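# Four arms sort items into containers by sticker color

## Task

Put every item into the container whose color matches the color of the sticker on that item.

## Robot and tools

Setup: four identical i2rt Big YAM arms named arm1, arm2, arm3 and arm4. Each has six revolute joints, a two-finger gripper and a wrist camera. The room cameras are cam_room_a1, cam_room_a2, cam_room_b1 and cam_room_b2. The wrist cameras are arm1_cam_wrist to arm4_cam_wrist. With joints 1 and 6 at zero and the hand level and forward, the wrist camera sits on the hand and looks toward the fingertips. Reach is roughly 1.0 m from the joint1 axis.

Frame: every pose is in one shared scene frame in metres. Its origin is on the floor and +z is up. Arm feet (base_link), each facing its own +x: arm1 at (-0.644, +1.377, +0.914) quat_wxyz (+0.682, +0.007, +0.004, +0.731); arm2 at (-0.655, -0.555, +0.928) (+0.747, +0.002, +0.000, -0.665); arm3 at (+0.651, -1.332, +0.868) (+0.663, -0.004, -0.006, -0.748); arm4 at (+0.648, +0.477, +0.879) (+0.687, +0.001, +0.003, +0.727). The point called hand lies between the finger pads, about 1 cm short of the tips. Fingers point along the hand's +z and open along its y. The printed hand position can be off, especially when the arm is far out. hand_target is where the hand would be at the joint targets currently held.

Tool move: one action for any subset of arms, plus optional cameras (a list of camera names, or "all"; [] for no images). Each arm key (arm1..arm4) takes an object with joints, target, or both, and optional speed.
- joints: absolute targets keyed by name. joint1_rad (-2.879 to 2.879, turns the arm about its foot, positive counter-clockwise seen from above, 0 along the foot's facing); joint2_rad (0 to 3.141, shoulder, 0 has upper arm pointing back, increasing lifts it up then forward); joint3_rad (0 to 3.019, elbow, 0 folded, increasing opens); joint4_rad (-1.692 to 1.57, hand pitch, positive tips fingers up); joint5_rad (-1.57 to 1.57, sideways swing, positive to the arm's right); joint6_rad (-2.094 to 2.094, roll, positive clockwise seen from behind the hand); gripper_m (0 to 0.093 m, absolute fingertip gap). Done tolerances: ±0.045, ±0.14, ±0.09, ±0.055, ±0.03, ±0.035 rad and ±0.003 m.
- target: one list of seven numbers per arm, [x, y, z, qw, qx, qy, qz], an absolute hand pose in the scene frame (metres, unit quaternion), in the same form as the printed hand line. The hand travels a straight line toward it starting from its current hand_target. When target is given, joints may only contain gripper_m.
- speed: top path speed in m/s, 0.002 to 0.5, default 0.25; rotation is capped at twice that in rad/s. Only allowed with target.
All motions in one call begin together; all hand paths finish together, paced by the slowest. A path runs 0.5 to 10 s and stops short if it would need more. Each control step clamps the commanded pose to within 100 mm and 20 degrees of the measured hand, then solves joints, favouring position. Expect a centimetre or more of error, lag, and overshoot of speed near full stretch. Paths do not avoid obstacles or other arms. Joint moves can swing wide because joints move at different rates. Unknown keys make a call invalid; out-of-range values get it refused, and a refusal cancels the later move, wait and finished_scene calls of the same reply.

Tool wait: seconds from 0 to 10, optional cameras; nothing new is commanded. Tool zoom_image: camera plus region [x0, y0, x1, y1] in pixels from the top-left, at most 504 by 504, only for cameras in the latest images. read_manual returns licence texts only. finished_scene takes the current scene number and ends it irreversibly; the goal must hold without the robots.

Reading results: each arm reports joint_positions, Joint velocities (rad/s, gripper m/s; "within noise" means still), joint torques (N m, positive toward larger joint values, includes gravity; numbers 3 and 4 wrap past ±28), hand, hand_target, joint_status and hand_status. The "move" line gives "done" or the worst status per arm. "off_target": stopped short and possibly still pushing. "time_out": joints keep a nearby target and push toward it; on_its_own lists them ("held at" is a target, not a reading). Resend the reported position to relax them. "joint command not followed" or "pose unreachable": a self/arm-collision check held back the arm; it may keep trying. Arms not named appear under "as last shown" with status "not commanded". The pictures line orders the images, which may trail the state slightly.

Gripper: when squeezing a rigid item, gripper_m reads up to about 0.005 m under its width (some read up to 0.002 m over). Closed on nothing reads 0.000 to 0.003. Target a few millimetres below the contact reading for a firm grip; go deeper for small, soft or round items. Open well above the reading to release. Force is about 50 to 64 N per pad.

Avoid: knocking items out of the work area or onto the floor; dropping items or releasing them while moving; slamming; hard pushes. Never let two arms press on each other, including one gripper closing on another's fingers; the safety check can be late and allows finger, housing and camera contact. Arms keep pushing after contact and overheat: a MOTOR HOT line warns at 85 °C, and at 100 °C the arm goes limp for 30 to 60 s (OVER-TEMPERATURE FAULT, keys read "limit_stop_at_motor_heat"; resend targets afterwards). Avoid holding loads or stretching out for long. Loose items may get nudged occasionally. The simulation keeps running while you deliberate, holding the last command.

Each tool is called after "Emit:" in YAML: its name, and indented under it one key for each argument.

## Session

Emit:
move:

Scene clock: 0.00 s.
Joint torques (N m): no reading
Motor temperatures (°C): arm1=[22 24 25 23 21 21 21] | arm2=[24 24 24 22 22 20 23] | arm3=[24 24 23 24 24 23 23] | arm4=[23 21 22 22 25 21 24]
Heat: arm1: hottest joint3_rad 25 °C; arm2: hottest joint1_rad 24 °C; arm3: hottest joint1_rad 24 °C; arm4: hottest joint5_rad 25 °C.
Joint velocities: within noise
arm1.joint_positions: joint1_rad=-0.126 joint2_rad=+0.534 joint3_rad=+1.403 joint4_rad=-1.611 joint5_rad=-0.026 joint6_rad=-0.127 gripper_m=+0.09396
arm1.joint_status: not commanded
arm1.hand: x=-0.6307 y=+1.5344 z=+1.4214 quat_wxyz=(-0.298, +0.671, -0.622, -0.272) (m; scene frame)
arm1.hand_target: x=-0.6306 y=+1.5327 z=+1.4326 quat_wxyz=(-0.308, +0.666, -0.618, -0.280) (m; scene frame)
arm1.hand_status: not commanded
arm2.joint_positions: joint1_rad=-0.045 joint2_rad=+0.390 joint3_rad=+1.428 joint4_rad=-1.186 joint5_rad=+0.166 joint6_rad=-0.774 gripper_m=+0.09396
arm2.joint_status: not commanded
arm2.hand: x=-0.6756 y=-0.6916 z=+1.5578 quat_wxyz=(-0.217, -0.319, -0.688, +0.615) (m; scene frame)
arm2.hand_target: x=-0.6760 y=-0.6854 z=+1.5652 quat_wxyz=(-0.221, -0.317, -0.681, +0.622) (m; scene frame)
arm2.hand_status: not commanded
arm3.joint_positions: joint1_rad=+0.075 joint2_rad=+0.276 joint3_rad=+1.523 joint4_rad=-1.599 joint5_rad=-0.185 joint6_rad=-0.597 gripper_m=+0.09396
arm3.joint_status: not commanded
arm3.hand: x=+0.6803 y=-1.3506 z=+1.4452 quat_wxyz=(-0.326, -0.350, -0.735, +0.481) (m; scene frame)
arm3.hand_target: x=+0.6804 y=-1.3484 z=+1.4507 quat_wxyz=(-0.328, -0.347, -0.731, +0.487) (m; scene frame)
arm3.hand_status: not commanded
arm4.joint_positions: joint1_rad=+0.109 joint2_rad=+0.555 joint3_rad=+1.556 joint4_rad=-1.251 joint5_rad=+0.178 joint6_rad=-0.775 gripper_m=+0.09396
arm4.joint_status: not commanded
arm4.hand: x=+0.6522 y=+0.6599 z=+1.5276 quat_wxyz=(-0.572, +0.731, -0.297, -0.221) (m; scene frame)
arm4.hand_target: x=+0.6531 y=+0.6547 z=+1.5360 quat_wxyz=(-0.580, +0.725, -0.296, -0.226) (m; scene frame)
arm4.hand_status: not commanded
pictures: arm1_cam_wrist, arm2_cam_wrist, arm3_cam_wrist, arm4_cam_wrist, cam_room_a1, cam_room_a2, cam_room_b1, cam_room_b2
Images, in order (width x height): arm1_cam_wrist 672x504, arm2_cam_wrist 672x504, arm3_cam_wrist 672x504, arm4_cam_wrist 672x504, cam_room_a1 672x504, cam_room_a2 672x504, cam_room_b1 672x504, cam_room_b2 672x504.

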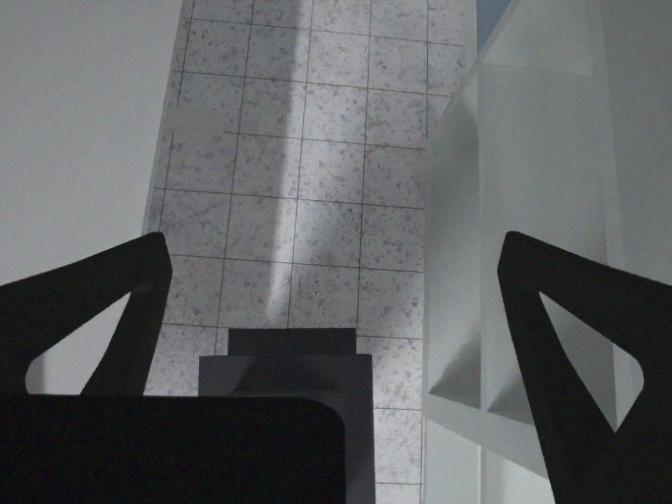

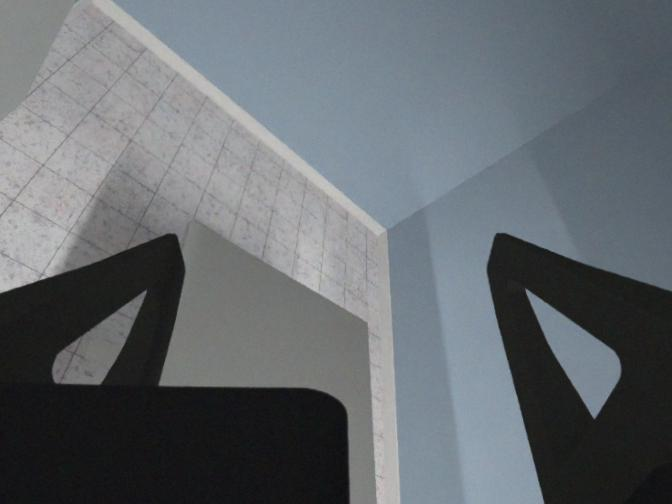

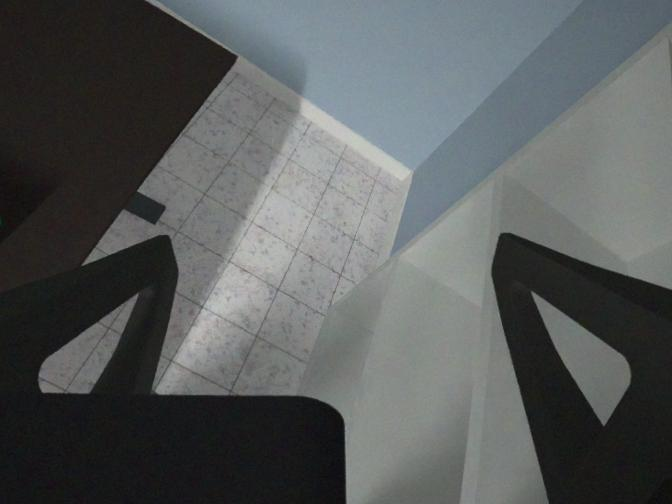

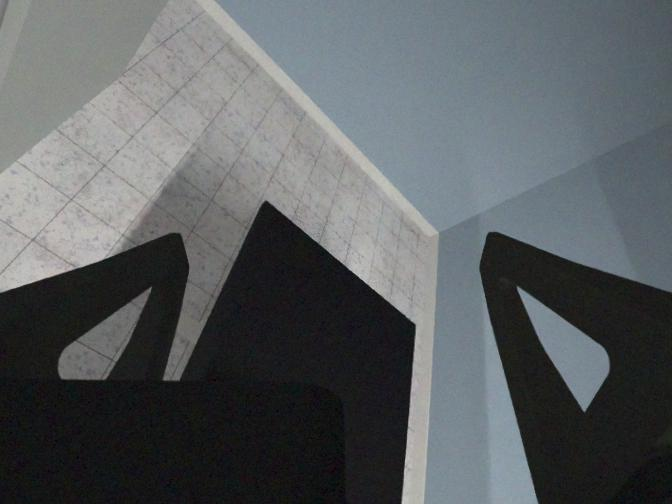

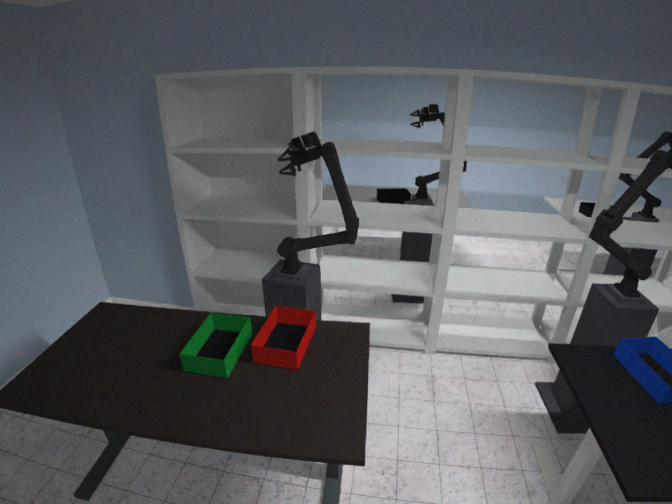

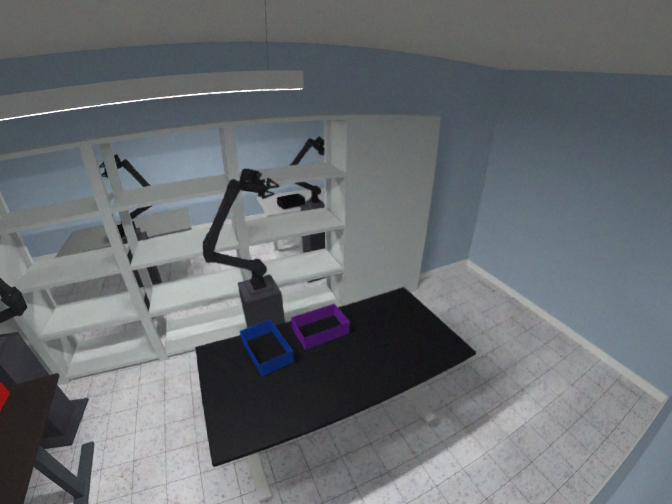

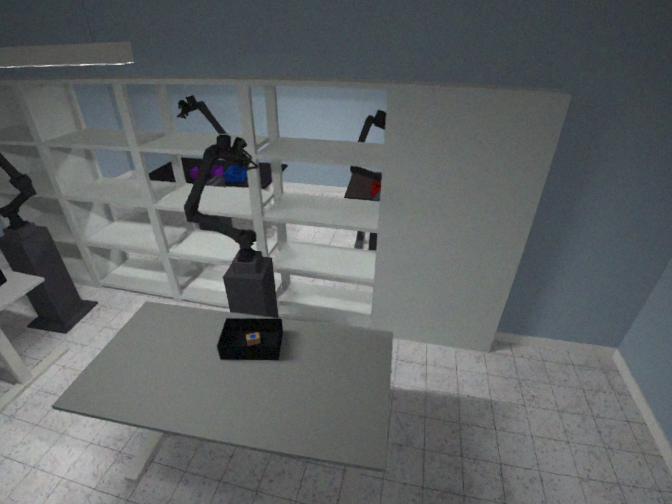

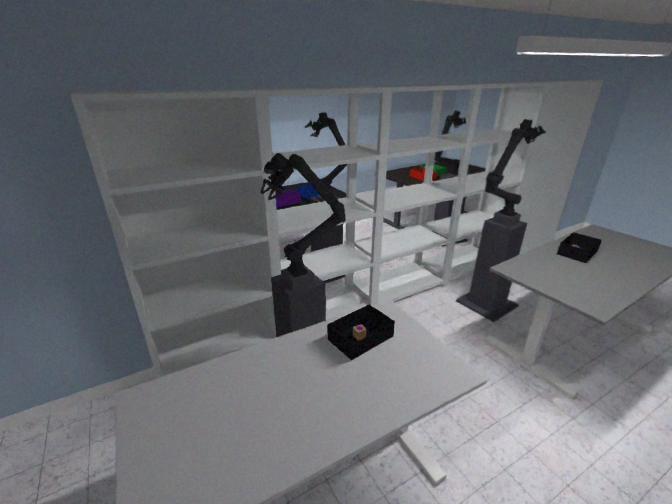

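Emit:
zoom_image:
  camera: "cam_room_b1"
  region: [180, 290, 320, 390]

Emit:
zoom_image:
  camera: "cam_room_b2"
  region: [300, 290, 440, 390]

Emit:
zoom_image:
  camera: "cam_room_b2"
  region: [240, 60, 640, 360]

Emit:
zoom_image:
  camera: "cam_room_a1"
  region: [150, 60, 654, 438]

Emit:
zoom_image:
  camera: "cam_room_a2"
  region: [0, 60, 504, 438]

Emit:
zoom_image:
  camera: "cam_room_b1"
  region: [0, 60, 504, 438]

Scaled by 3.600.

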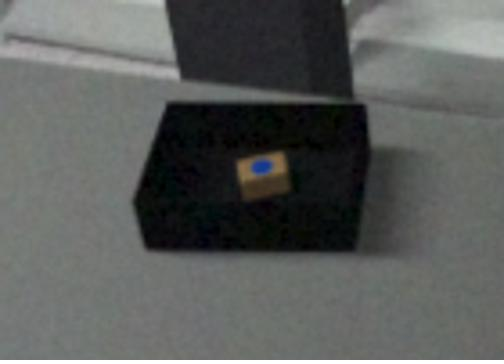

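Scaled by 3.600.

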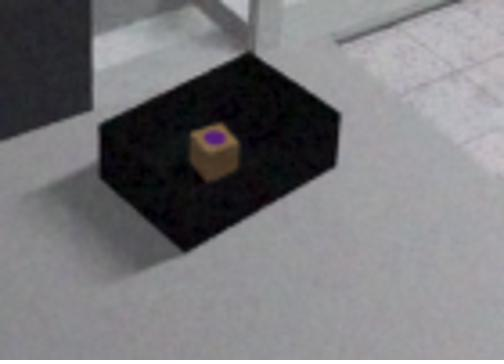

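Scaled by 1.260.

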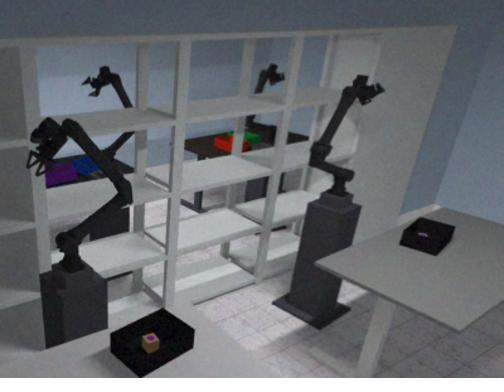

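Scaled by 1.000.

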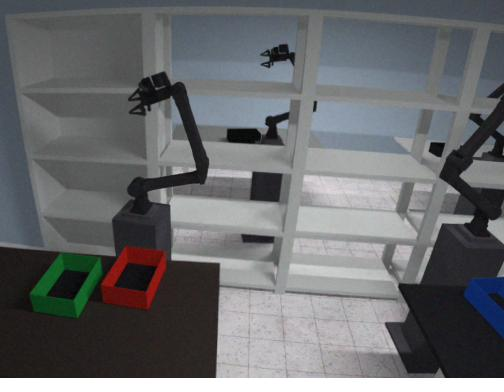

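Scaled by 1.000.

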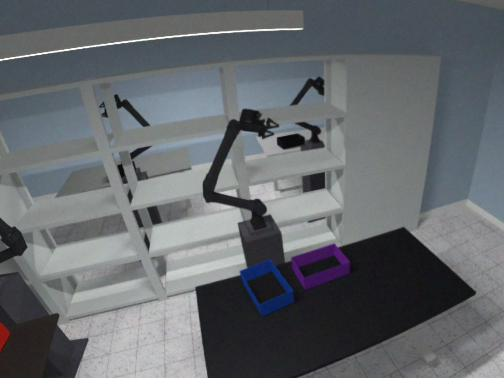

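Scaled by 1.000.

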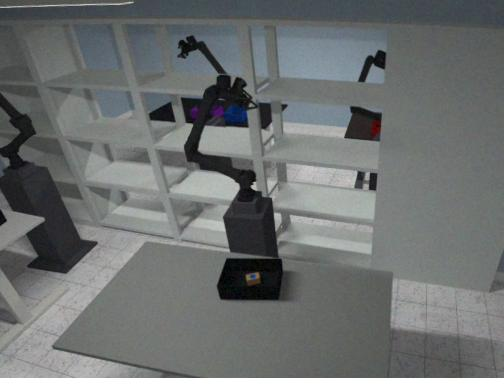

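Emit:
move:
  arm1: {"joints": {"joint1_rad": 1.5, "joint2_rad": 1.2, "joint3_rad": 1.62, "joint4_rad": -1.6, "joint5_rad": 0, "joint6_rad": 0}}
  arm2: {"joints": {"joint1_rad": -1.5, "joint2_rad": 1.2, "joint3_rad": 1.62, "joint4_rad": -1.6, "joint5_rad": 0, "joint6_rad": 0}}
  arm3: {"joints": {"joint1_rad": 1.5, "joint2_rad": 1.2, "joint3_rad": 1.62, "joint4_rad": -1.6, "joint5_rad": 0, "joint6_rad": 0}}
  arm4: {"joints": {"joint1_rad": -1.5, "joint2_rad": 1.2, "joint3_rad": 1.62, "joint4_rad": -1.6, "joint5_rad": 0, "joint6_rad": 0}}

Scene clock: 83.10 s.
Joint torques (N m): arm1=[-1.85 -5.77 13.03 1.03 0.09 0.08] | arm2=[0.67 -10.11 11.92 1.02 -0.02 0.2] | arm3=[1.44 -8.94 10 0.62 0.04 0.01] | arm4=[0.97 -8.82 9.92 0.24 0.07 0.17]
Motor temperatures (°C): arm1=[22 24 30 23 21 21 21] | arm2=[24 25 28 23 22 20 23] | arm3=[24 25 25 24 24 23 23] | arm4=[23 22 28 22 24 21 24]
Heat: arm1: hottest joint3_rad 30 °C; arm2: hottest joint3_rad 28 °C; arm3: hottest joint2_rad 25 °C; arm4: hottest joint3_rad 28 °C.
move: arm1 done; arm2 done; arm3 done; arm4 done
Joint velocities: within noise
arm1.joint_positions: joint1_rad=+1.498 joint2_rad=+1.203 joint3_rad=+1.591 joint4_rad=-1.603 joint5_rad=-0.002 joint6_rad=-0.006 gripper_m=+0.09398
arm1.joint_status: all done
arm1.hand: x=-1.0254 y=+1.3778 z=+1.3425 quat_wxyz=(-0.001, +0.983, +0.001, -0.185) (m; scene frame)
arm1.hand_target: x=-1.0272 y=+1.3774 z=+1.3566 quat_wxyz=(-0.001, +0.979, -0.001, -0.202) (m; scene frame)
arm1.hand_status: not commanded
arm2.joint_positions: joint1_rad=-1.500 joint2_rad=+1.203 joint3_rad=+1.609 joint4_rad=-1.588 joint5_rad=+0.000 joint6_rad=-0.013 gripper_m=+0.09397
arm2.joint_status: all done
arm2.hand: x=-1.0422 y=-0.6298 z=+1.3587 quat_wxyz=(-0.015, -0.976, -0.099, +0.191) (m; scene frame)
arm2.hand_target: x=-1.0395 y=-0.6290 z=+1.3636 quat_wxyz=(-0.017, -0.977, -0.092, +0.192) (m; scene frame)
arm2.hand_status: not commanded
arm3.joint_positions: joint1_rad=+1.494 joint2_rad=+1.201 joint3_rad=+1.603 joint4_rad=-1.598 joint5_rad=+0.000 joint6_rad=-0.008 gripper_m=+0.09398
arm3.joint_status: all done
arm3.hand: x=+1.0327 y=-1.4026 z=+1.2975 quat_wxyz=(-0.186, -0.092, -0.978, +0.026) (m; scene frame)
arm3.hand_target: x=+1.0335 y=-1.4003 z=+1.3054 quat_wxyz=(-0.194, -0.092, -0.976, +0.025) (m; scene frame)
arm3.hand_status: not commanded
arm4.joint_positions: joint1_rad=-1.501 joint2_rad=+1.202 joint3_rad=+1.599 joint4_rad=-1.589 joint5_rad=+0.001 joint6_rad=-0.013 gripper_m=+0.09398
arm4.joint_status: all done
arm4.hand: x=+1.0385 y=+0.5276 z=+1.3046 quat_wxyz=(-0.186, +0.069, -0.980, -0.009) (m; scene frame)
arm4.hand_target: x=+1.0372 y=+0.5279 z=+1.3138 quat_wxyz=(-0.192, +0.063, -0.979, -0.011) (m; scene frame)
arm4.hand_status: not commanded
pictures: arm1_cam_wrist, arm2_cam_wrist, arm3_cam_wrist, arm4_cam_wrist, cam_room_a1, cam_room_a2, cam_room_b1, cam_room_b2
Images, in order (width x height): arm1_cam_wrist 672x504, arm2_cam_wrist 672x504, arm3_cam_wrist 672x504, arm4_cam_wrist 672x504, cam_room_a1 672x504, cam_room_a2 672x504, cam_room_b1 672x504, cam_room_b2 672x504.

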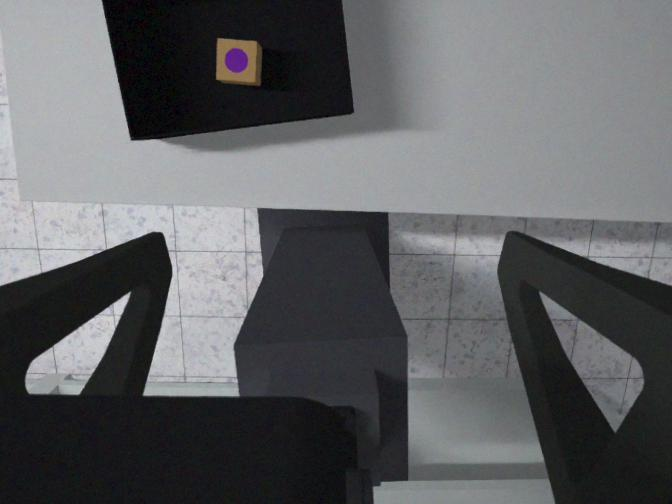

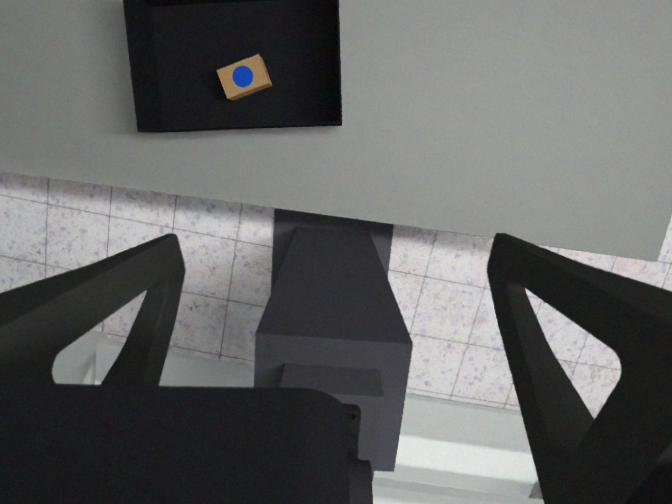

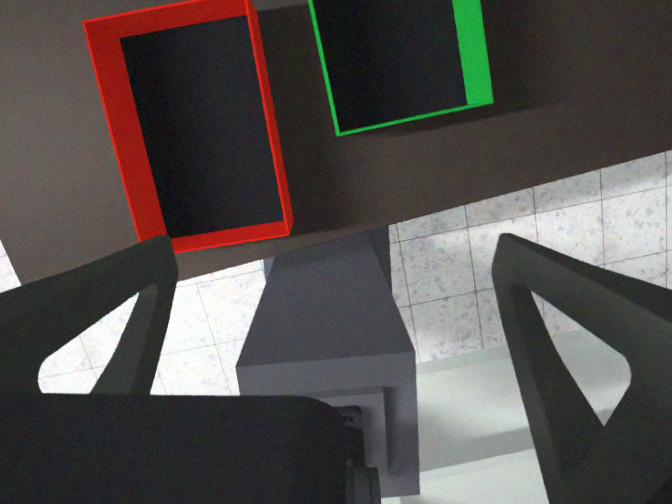

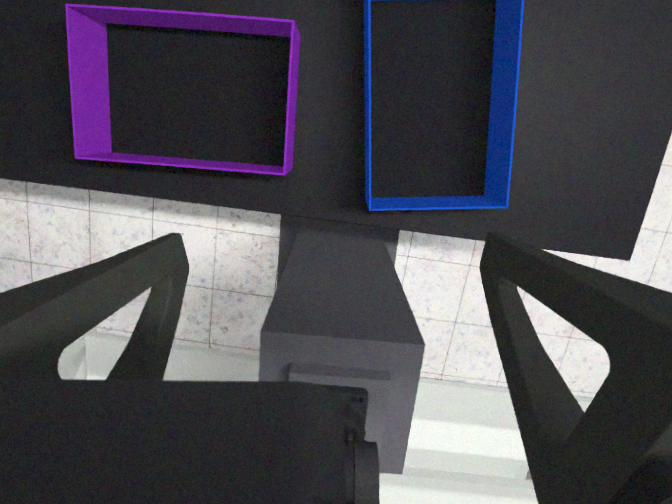

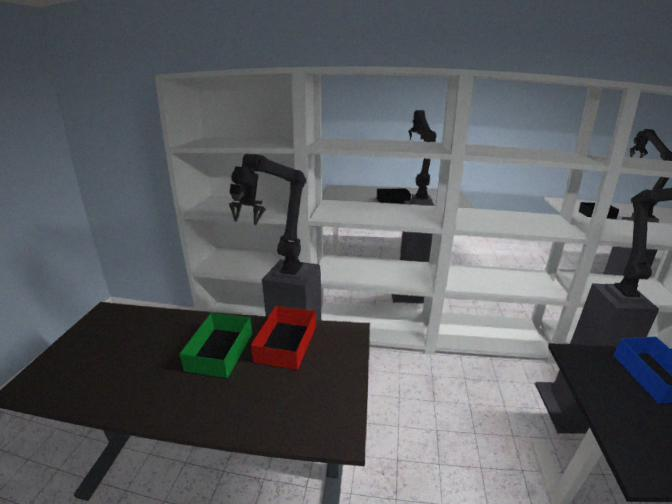

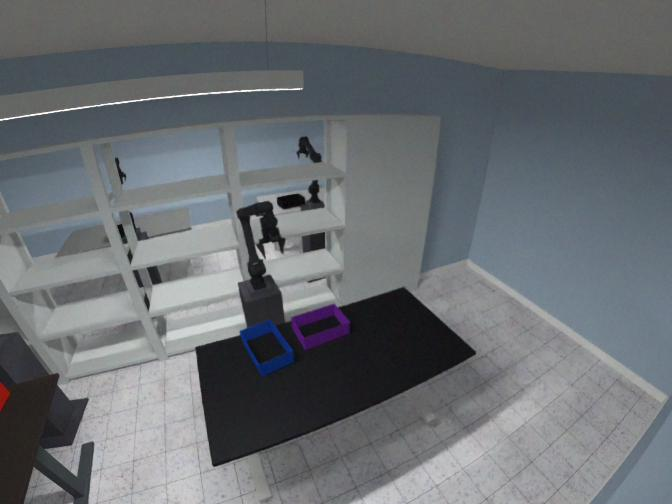

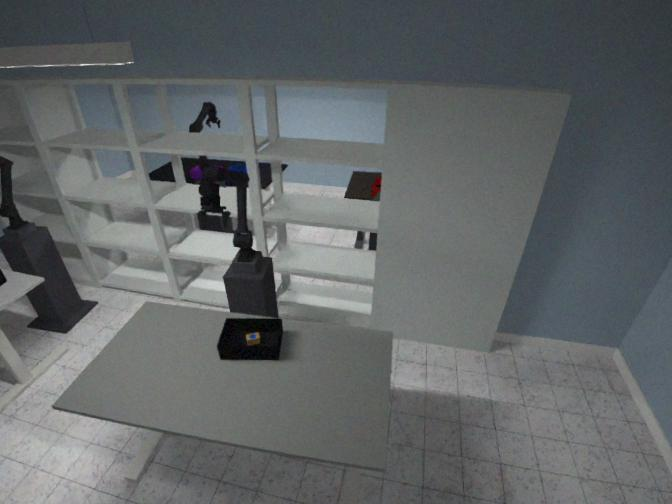

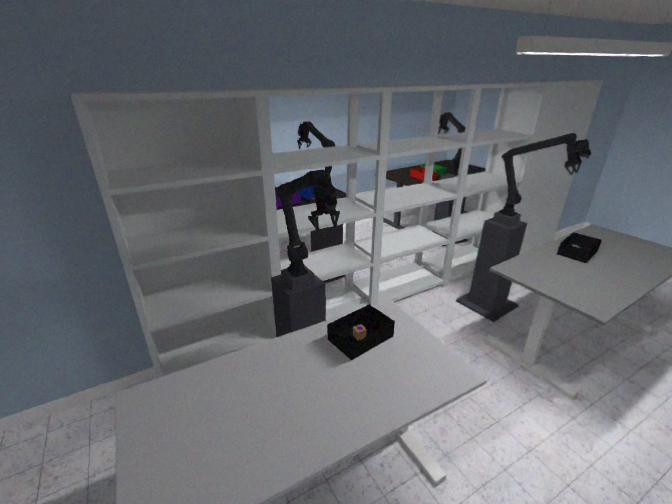

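Emit:
move:
  arm1: {"target": [-1.12, 1.243, 1.10, 0, 0.9906, 0.1366, 0], "joints": {"gripper_m": 0.09}}
  cameras: ["arm1_cam_wrist", "cam_room_b2"]

Scene clock: 118.20 s.
Joint torques (N m): arm1=[-1.61 -13.86 12.62 0.75 -0.01 0] | arm2=[0.73 -9.93 11.92 0.99 -0.03 0.19] | arm3=[1.73 -8.82 10.02 0.58 0.05 0.02] | arm4=[0.73 -9.41 9.98 0.34 0.08 0.16]
Motor temperatures (°C): arm1=[22 24 33 23 21 21 21] | arm2=[24 25 29 22 22 20 23] | arm3=[24 25 26 24 24 23 23] | arm4=[23 22 30 22 24 21 24]
Heat: arm1: hottest joint3_rad 33 °C; arm2: hottest joint3_rad 29 °C; arm3: hottest joint3_rad 26 °C; arm4: hottest joint3_rad 30 °C.
move: arm1 off_target
Joint velocities: within noise
arm1.joint_positions: joint1_rad=+1.769 joint2_rad=+1.682 joint3_rad=+1.438 joint4_rad=-1.396 joint5_rad=-0.005 joint6_rad=+0.004 gripper_m=+0.09006
arm1.joint_status: all done
arm1.hand: x=-1.1089 y=+1.2486 z=+1.0829 quat_wxyz=(-0.004, +0.991, +0.131, +0.027) (m; scene frame)
arm1.hand_target: x=-1.1194 y=+1.2433 z=+1.1001 quat_wxyz=(+0.000, +0.991, +0.137, +0.000) (m; scene frame)
arm1.hand_status: off_target (0.021 m and 3.2 deg from the pose sent, 0.293 m and 26.3 deg at the start)
arm2, arm3, arm4: as last shown
pictures: arm1_cam_wrist, cam_room_b2
Images, in order (width x height): arm1_cam_wrist 672x504, cam_room_b2 672x504.

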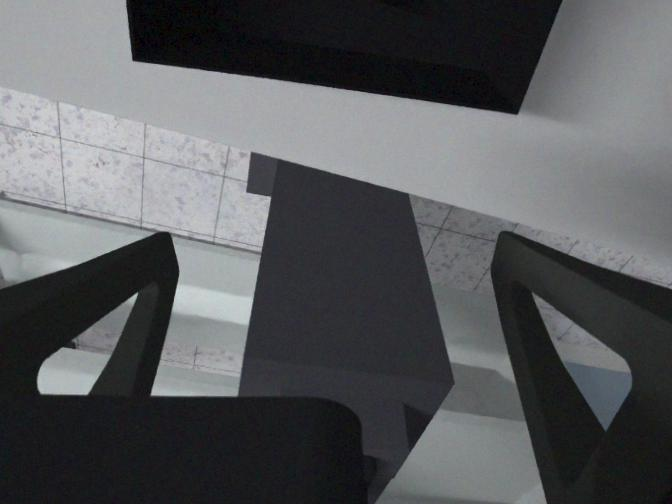

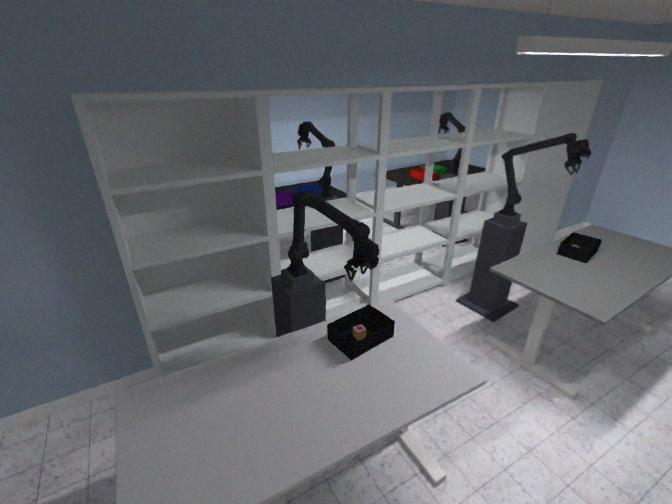

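Emit:
move:
  arm1: {"target": [-1.22, 1.225, 1.05, 0, 0.9906, 0.1366, 0]}
  cameras: ["arm1_cam_wrist", "cam_room_b2"]

Scene clock: 157.37 s.
Joint torques (N m): arm1=[-2.67 -17.73 14.98 0.38 -0.01 -0.06] | arm2=[0.62 -9.99 11.93 0.99 -0.02 0.2] | arm3=[1.55 -8.82 9.94 0.58 0.04 0.02] | arm4=[1.03 -9.35 10 0.31 0.05 0.16]
Motor temperatures (°C): arm1=[22 26 33 23 21 21 21] | arm2=[24 25 30 22 22 20 23] | arm3=[24 25 27 24 24 23 23] | arm4=[23 22 32 22 24 21 24]
Heat: arm1: hottest joint3_rad 33 °C; arm2: hottest joint3_rad 30 °C; arm3: hottest joint3_rad 27 °C; arm4: hottest joint3_rad 32 °C.
move: arm1 off_target
Joint velocities: within noise
arm1.joint_positions: joint1_rad=+1.769 joint2_rad=+1.965 joint3_rad=+1.680 joint4_rad=-1.368 joint5_rad=-0.005 joint6_rad=-0.011 gripper_m=+0.09006
arm1.joint_status: not commanded
arm1.hand: x=-1.1981 y=+1.2246 z=+1.0241 quat_wxyz=(-0.005, +0.990, +0.138, +0.033) (m; scene frame)
arm1.hand_target: x=-1.2185 y=+1.2256 z=+1.0506 quat_wxyz=(+0.000, +0.991, +0.137, +0.000) (m; scene frame)
arm1.hand_status: off_target (0.034 m and 3.8 deg from the pose sent, 0.118 m and 3.2 deg at the start)
arm2, arm3, arm4: as last shown
pictures: arm1_cam_wrist, cam_room_b2
Images, in order (width x height): arm1_cam_wrist 672x504, cam_room_b2 672x504.

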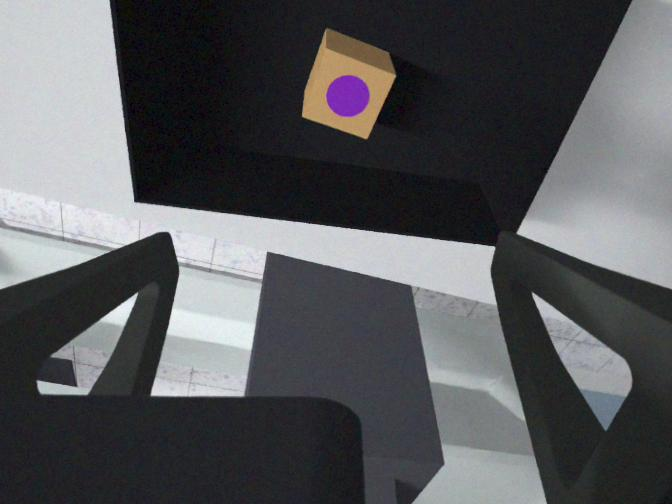

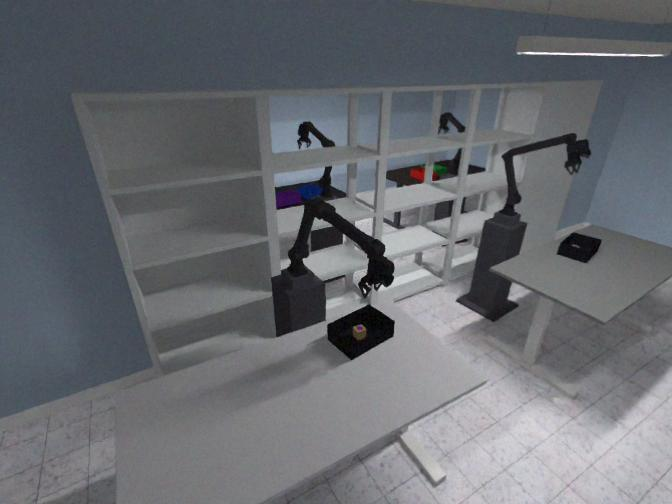

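Emit:
move:
  arm1: {"target": [-1.185, 1.24, 1.027, 0.0045, 0.99, 0.1365, -0.0329]}
  cameras: ["arm1_cam_wrist"]

Emit:
move:
  arm1: {"target": [-1.185, 1.24, 0.977, 0.0045, 0.99, 0.1365, -0.0329]}
  cameras: ["arm1_cam_wrist"]

Scene clock: 190.37 s.
Joint torques (N m): arm1=[-2.73 -17.49 10.17 1.1 0.01 -0.08] | arm2=[0.73 -9.93 11.92 1.03 -0.03 0.2] | arm3=[1.67 -8.82 10 0.59 0.04 0.02] | arm4=[0.67 -9.11 9.98 0.23 0.09 0.17]
Motor temperatures (°C): arm1=[22 27 36 23 21 21 21] | arm2=[24 25 30 22 22 20 23] | arm3=[24 25 28 24 24 23 23] | arm4=[23 22 33 22 24 21 24]
Heat: arm1: hottest joint3_rad 36 °C; arm2: hottest joint3_rad 30 °C; arm3: hottest joint3_rad 28 °C; arm4: hottest joint3_rad 33 °C.
move: arm1 off_target
Joint velocities: within noise
arm1.joint_positions: joint1_rad=+1.757 joint2_rad=+1.863 joint3_rad=+1.494 joint4_rad=-1.192 joint5_rad=-0.006 joint6_rad=-0.020 gripper_m=+0.09006
arm1.joint_status: not commanded
arm1.hand: x=-1.1788 y=+1.2366 z=+1.0120 quat_wxyz=(+0.001, +0.990, +0.137, -0.012) (m; scene frame)
arm1.hand_target: x=-1.1849 y=+1.2401 z=+1.0270 quat_wxyz=(+0.004, +0.990, +0.136, -0.033) (m; scene frame)
arm1.hand_status: off_target (0.017 m and 2.4 deg from the pose sent, 0.020 m and 7.7 deg at the start)
arm2, arm3, arm4: as last shown
pictures: arm1_cam_wrist
Images, in order (width x height): arm1_cam_wrist 672x504.

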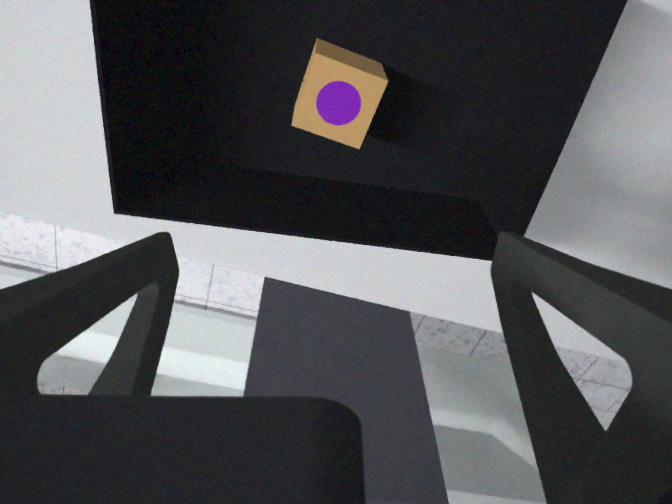

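Scene clock: 191.33 s.
Joint torques (N m): arm1=[-2.73 -14.15 9.55 1.18 -0.01 -0.07] | arm2=[0.67 -9.88 11.9 1.03 0 0.19] | arm3=[1.55 -8.82 9.99 0.58 0.04 0.03] | arm4=[0.67 -9.35 10.02 0.28 0.05 0.19]
Motor temperatures (°C): arm1=[22 27 36 23 21 21 21] | arm2=[24 25 30 22 22 20 23] | arm3=[24 25 28 24 24 23 23] | arm4=[23 22 33 22 24 21 24]
Heat: arm1: hottest joint3_rad 36 °C; arm2: hottest joint3_rad 30 °C; arm3: hottest joint3_rad 28 °C; arm4: hottest joint3_rad 33 °C.
move: arm1 done
Joint velocities: within noise
arm1.joint_positions: joint1_rad=+1.757 joint2_rad=+1.874 joint3_rad=+1.425 joint4_rad=-1.075 joint5_rad=-0.006 joint6_rad=-0.020 gripper_m=+0.09006
arm1.joint_status: not commanded
arm1.hand: x=-1.1800 y=+1.2364 z=+0.9821 quat_wxyz=(+0.004, +0.990, +0.137, -0.030) (m; scene frame)
arm1.hand_target: x=-1.1848 y=+1.2401 z=+0.9771 quat_wxyz=(+0.004, +0.990, +0.136, -0.033) (m; scene frame)
arm1.hand_status: done (0.008 m and 0.3 deg from the pose sent, 0.036 m and 2.4 deg at the start)
arm2, arm3, arm4: as last shown
pictures: arm1_cam_wrist
Images, in order (width x height): arm1_cam_wrist 672x504.

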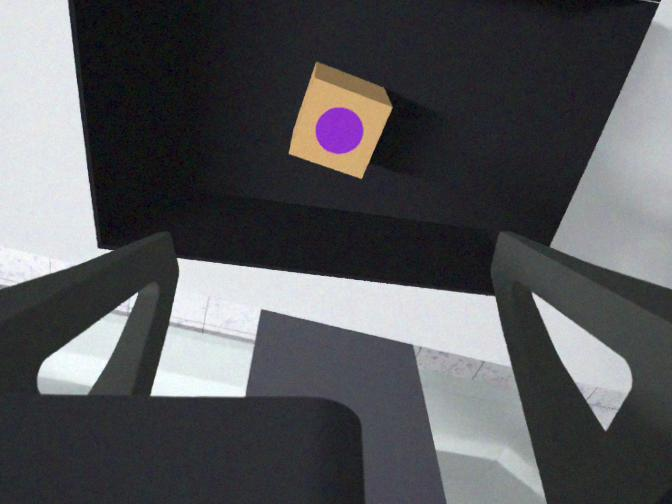

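Emit:
move:
  arm1: {"target": [-1.157, 1.246, 0.86, 0, 0.9975, -0.0706, 0]}
  cameras: ["arm1_cam_wrist"]

Scene clock: 225.20 s.
Joint torques (N m): arm1=[-2.73 -14.74 8.08 0.85 0.05 0.12] | arm2=[0.67 -10.11 11.95 1.01 -0.01 0.2] | arm3=[1.61 -8.82 10 0.58 0.04 0.02] | arm4=[0.73 -9.11 10.03 0.24 0.06 0.15]
Motor temperatures (°C): arm1=[22 26 33 23 21 21 21] | arm2=[24 25 31 22 22 20 23] | arm3=[24 25 28 24 24 23 23] | arm4=[23 22 34 22 24 21 24]
Heat: arm1: hottest joint3_rad 33 °C; arm2: hottest joint3_rad 31 °C; arm3: hottest joint3_rad 28 °C; arm4: hottest joint3_rad 34 °C.
move: arm1 done
Joint velocities: within noise
arm1.joint_positions: joint1_rad=+1.757 joint2_rad=+2.020 joint3_rad=+1.287 joint4_rad=-0.862 joint5_rad=-0.006 joint6_rad=+0.383 gripper_m=+0.09006
arm1.joint_status: not commanded
arm1.hand: x=-1.1528 y=+1.2445 z=+0.8625 quat_wxyz=(-0.002, +0.998, -0.064, +0.005) (m; scene frame)
arm1.hand_target: x=-1.1570 y=+1.2460 z=+0.8600 quat_wxyz=(+0.000, +0.998, -0.071, +0.000) (m; scene frame)
arm1.hand_status: done (0.005 m and 0.9 deg from the pose sent, 0.125 m and 24.1 deg at the start)
arm2, arm3, arm4: as last shown
pictures: arm1_cam_wrist
Images, in order (width x height): arm1_cam_wrist 672x504.

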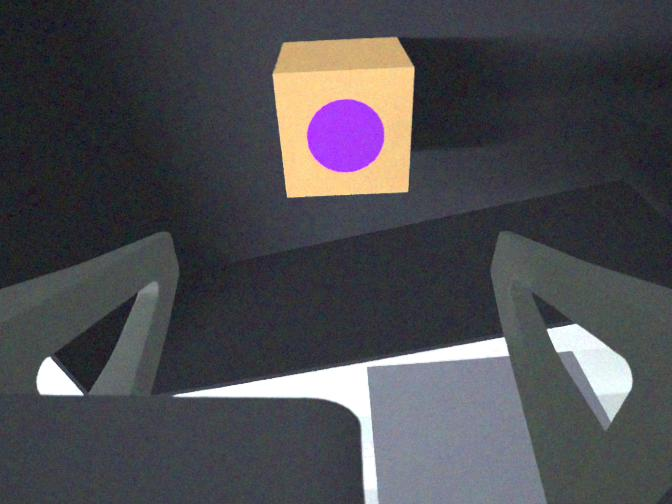

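Emit:
move:
  arm1: {"target": [-1.1605, 1.2505, 0.745, 0, 0.9975, -0.0706, 0], "speed": 0.15}
  cameras: ["arm1_cam_wrist"]

Emit:
move:
  arm1: {"joints": {"gripper_m": 0.045}}
  cameras: ["arm1_cam_wrist", "cam_room_b2"]

Scene clock: 234.77 s.
Joint torques (N m): arm1=[-3.14 -15.44 7.27 0.8 0.04 -0.01] | arm2=[0.67 -9.99 11.95 0.99 -0.02 0.2] | arm3=[1.44 -8.88 9.98 0.61 0.05 0.03] | arm4=[1.03 -8.94 10.02 0.21 0.09 0.17]
Motor temperatures (°C): arm1=[22 26 32 23 21 21 21] | arm2=[24 25 31 22 22 20 23] | arm3=[24 25 29 24 24 23 23] | arm4=[23 22 34 22 24 21 24]
Heat: arm1: hottest joint3_rad 32 °C; arm2: hottest joint3_rad 31 °C; arm3: hottest joint3_rad 29 °C; arm4: hottest joint3_rad 34 °C.
move: arm1 off_target
Joint velocities: within noise
arm1.joint_positions: joint1_rad=+1.754 joint2_rad=+2.250 joint3_rad=+1.280 joint4_rad=-0.640 joint5_rad=-0.006 joint6_rad=+0.384 gripper_m=+0.09006
arm1.joint_status: not commanded
arm1.hand: x=-1.1485 y=+1.2478 z=+0.7431 quat_wxyz=(-0.004, +0.998, -0.066, +0.012) (m; scene frame)
arm1.hand_target: x=-1.1604 y=+1.2506 z=+0.7452 quat_wxyz=(+0.000, +0.998, -0.071, +0.000) (m; scene frame)
arm1.hand_status: off_target (0.012 m and 1.6 deg from the pose sent, 0.118 m and 1.0 deg at the start)
arm2, arm3, arm4: as last shown
pictures: arm1_cam_wrist
Images, in order (width x height): arm1_cam_wrist 672x504.

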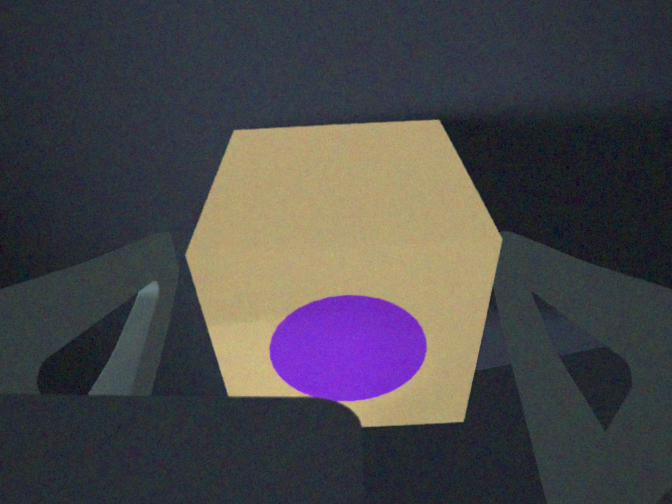

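Scene clock: 235.37 s.
Joint torques (N m): arm1=[-2.08 -15.97 7.17 0.88 0.09 0.07] | arm2=[0.73 -10.05 11.93 1.03 -0.02 0.21] | arm3=[1.55 -8.88 9.96 0.61 0.04 0.02] | arm4=[1.03 -9.11 9.92 0.18 0.05 0.17]
Motor temperatures (°C): arm1=[22 26 32 23 21 21 21] | arm2=[24 25 31 22 22 20 23] | arm3=[24 25 29 24 24 23 23] | arm4=[23 22 34 22 24 21 24]
Heat: arm1: hottest joint3_rad 32 °C; arm2: hottest joint3_rad 31 °C; arm3: hottest joint3_rad 29 °C; arm4: hottest joint3_rad 34 °C.
move: arm1 off_target
Joint velocities: within noise
arm1.joint_positions: joint1_rad=+1.754 joint2_rad=+2.250 joint3_rad=+1.280 joint4_rad=-0.640 joint5_rad=-0.006 joint6_rad=+0.384 gripper_m=+0.05311
arm1.joint_status: gripper_m off_target (ended at +0.05313, target +0.04500)
arm1.hand: x=-1.1486 y=+1.2479 z=+0.7431 quat_wxyz=(-0.004, +0.998, -0.066, +0.012) (m; scene frame)
arm1.hand_target: x=-1.1603 y=+1.2507 z=+0.7452 quat_wxyz=(+0.000, +0.997, -0.071, +0.000) (m; scene frame)
arm1.hand_status: not commanded
arm2, arm3, arm4: as last shown
pictures: arm1_cam_wrist, cam_room_b2
Images, in order (width x height): arm1_cam_wrist 672x504, cam_room_b2 672x504.

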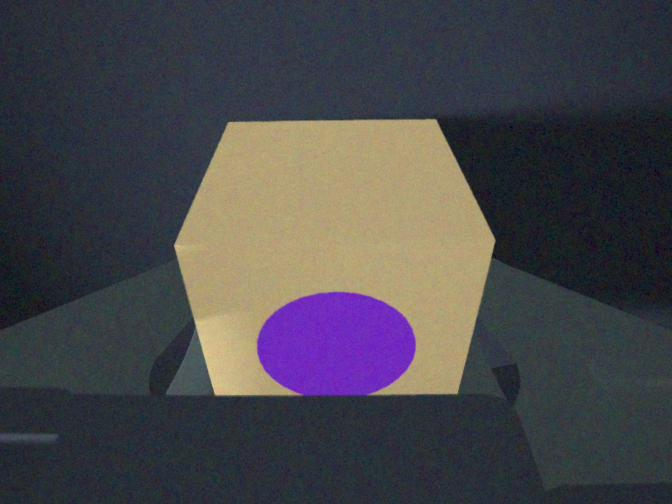

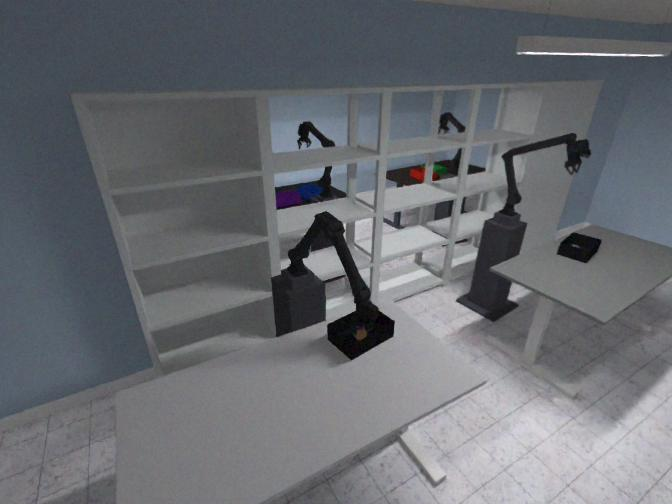

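Emit:
move:
  arm1: {"target": [-1.10, 1.25, 1.05, 0, 0.9975, -0.0706, 0], "speed": 0.2}
  arm4: {"joints": {"joint1_rad": 0.9, "joint2_rad": 0.3, "joint3_rad": 0.6, "joint4_rad": 0.1, "joint5_rad": 0, "joint6_rad": 0}}

Scene clock: 247.60 s.
Joint torques (N m): arm1=[-1.14 -13.04 14.17 -0.03 0.02 0.09] | arm2=[0.85 -9.93 11.97 1.01 -0.01 0.2] | arm3=[1.67 -8.94 10 0.59 0.06 0.02] | arm4=[1.14 0.67 9.59 1.84 0.15 0.18]
Motor temperatures (°C): arm1=[22 27 32 23 21 21 22] | arm2=[24 25 31 22 22 20 23] | arm3=[24 25 29 23 24 23 23] | arm4=[23 22 34 22 24 21 24]
Heat: arm1: hottest joint3_rad 32 °C; arm2: hottest joint3_rad 31 °C; arm3: hottest joint3_rad 29 °C; arm4: hottest joint3_rad 34 °C.
move: arm1 off_target; arm4 done
Joint velocities: within noise
arm1.joint_positions: joint1_rad=+1.760 joint2_rad=+1.659 joint3_rad=+1.253 joint4_rad=-1.232 joint5_rad=-0.006 joint6_rad=+0.402 gripper_m=+0.05309
arm1.joint_status: not commanded
arm1.hand: x=-1.0839 y=+1.2598 z=+1.0261 quat_wxyz=(-0.009, +0.997, -0.072, +0.025) (m; scene frame)
arm1.hand_target: x=-1.0989 y=+1.2503 z=+1.0501 quat_wxyz=(+0.000, +0.998, -0.070, +0.000) (m; scene frame)
arm1.hand_status: off_target (0.030 m and 3.0 deg from the pose sent, 0.311 m and 1.5 deg at the start)
arm2.joint_positions: joint1_rad=-1.500 joint2_rad=+1.203 joint3_rad=+1.609 joint4_rad=-1.588 joint5_rad=+0.000 joint6_rad=-0.013 gripper_m=+0.09397
arm2.joint_status: not commanded
arm2.hand: x=-1.0422 y=-0.6298 z=+1.3587 quat_wxyz=(-0.015, -0.976, -0.099, +0.191) (m; scene frame)
arm2.hand_target: x=-1.0395 y=-0.6290 z=+1.3636 quat_wxyz=(-0.017, -0.977, -0.092, +0.192) (m; scene frame)
arm2.hand_status: not commanded
arm3.joint_positions: joint1_rad=+1.494 joint2_rad=+1.201 joint3_rad=+1.603 joint4_rad=-1.598 joint5_rad=+0.000 joint6_rad=-0.008 gripper_m=+0.09398
arm3.joint_status: not commanded
arm3.hand: x=+1.0327 y=-1.4026 z=+1.2975 quat_wxyz=(-0.186, -0.092, -0.978, +0.026) (m; scene frame)
arm3.hand_target: x=+1.0335 y=-1.4003 z=+1.3054 quat_wxyz=(-0.194, -0.092, -0.976, +0.025) (m; scene frame)
arm3.hand_status: not commanded
arm4.joint_positions: joint1_rad=+0.897 joint2_rad=+0.312 joint3_rad=+0.597 joint4_rad=+0.082 joint5_rad=-0.001 joint6_rad=-0.012 gripper_m=+0.09400
arm4.joint_status: all done
arm4.hand: x=+0.4232 y=+0.6407 z=+1.3863 quat_wxyz=(-0.254, +0.539, -0.170, -0.785) (m; scene frame)
arm4.hand_target: x=+0.4285 y=+0.6362 z=+1.3954 quat_wxyz=(-0.251, +0.525, -0.169, -0.795) (m; scene frame)
arm4.hand_status: not commanded
pictures: arm1_cam_wrist, arm2_cam_wrist, arm3_cam_wrist, arm4_cam_wrist, cam_room_a1, cam_room_a2, cam_room_b1, cam_room_b2
Images, in order (width x height): arm1_cam_wrist 672x504, arm2_cam_wrist 672x504, arm3_cam_wrist 672x504, arm4_cam_wrist 672x504, cam_room_a1 672x504, cam_room_a2 672x504, cam_room_b1 672x504, cam_room_b2 672x504.

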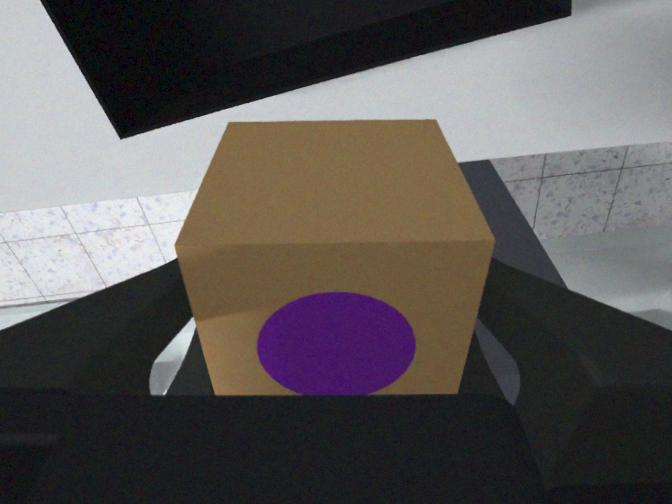

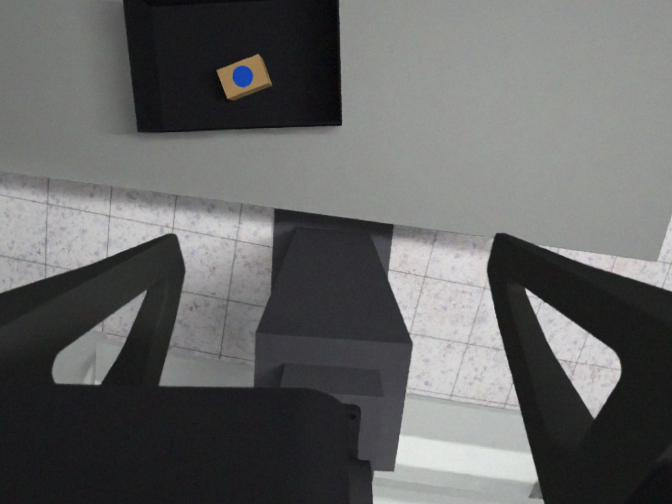

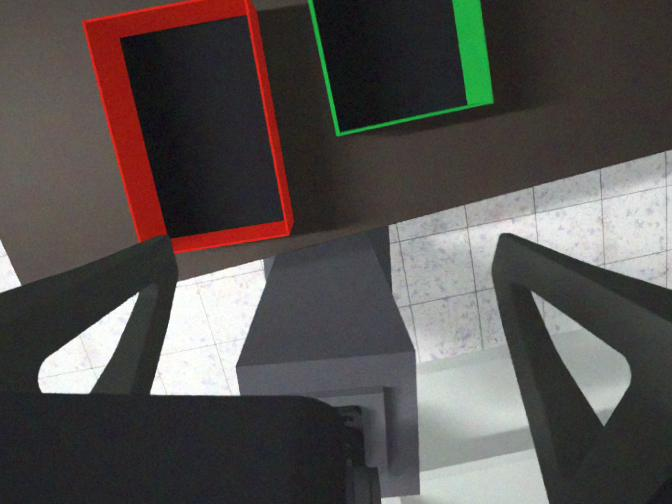

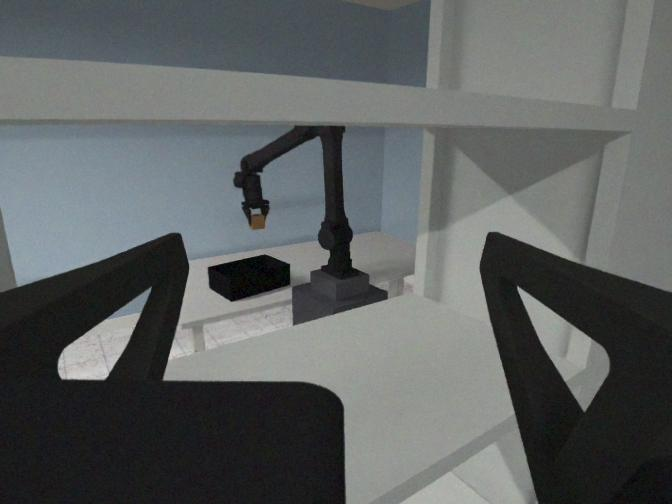

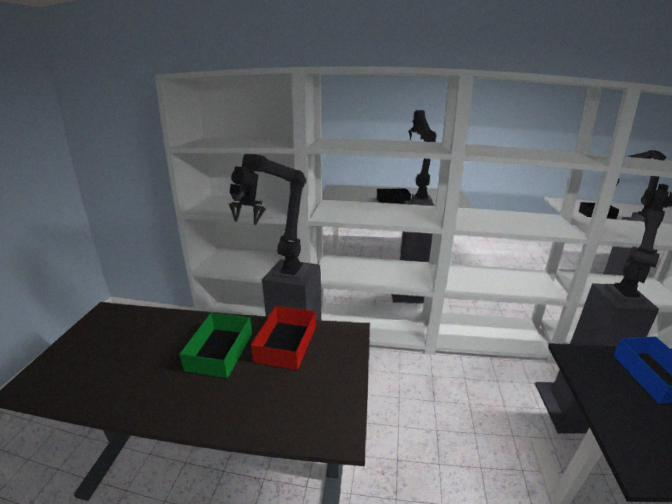

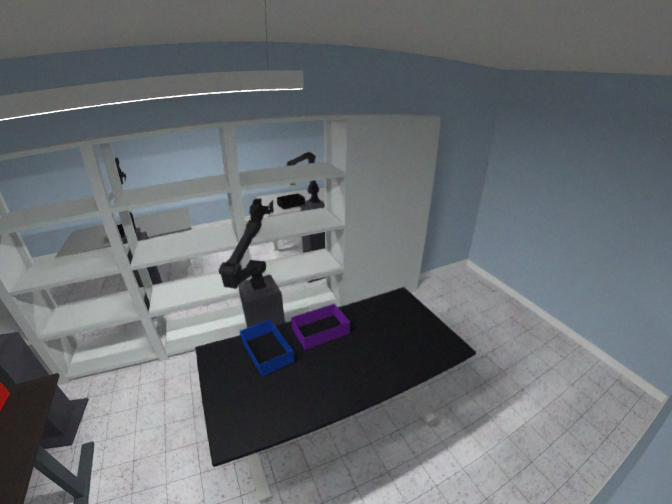

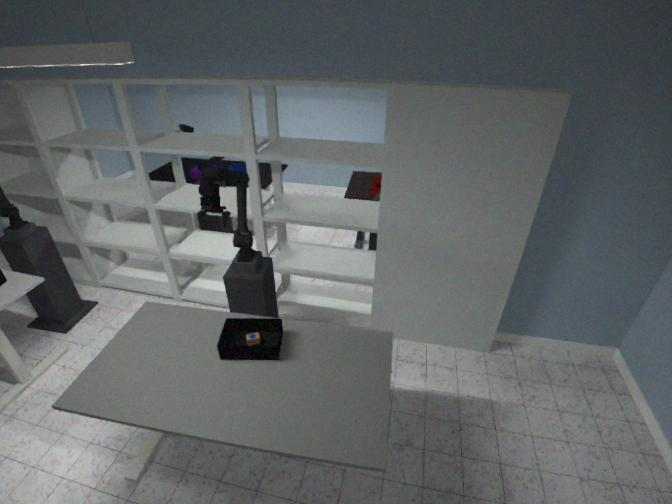

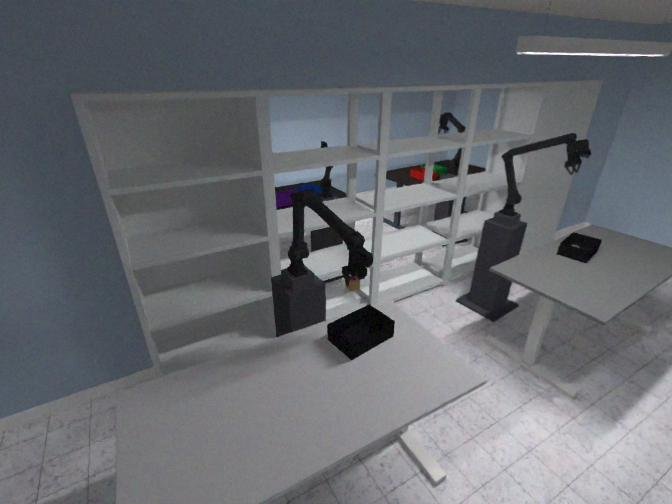

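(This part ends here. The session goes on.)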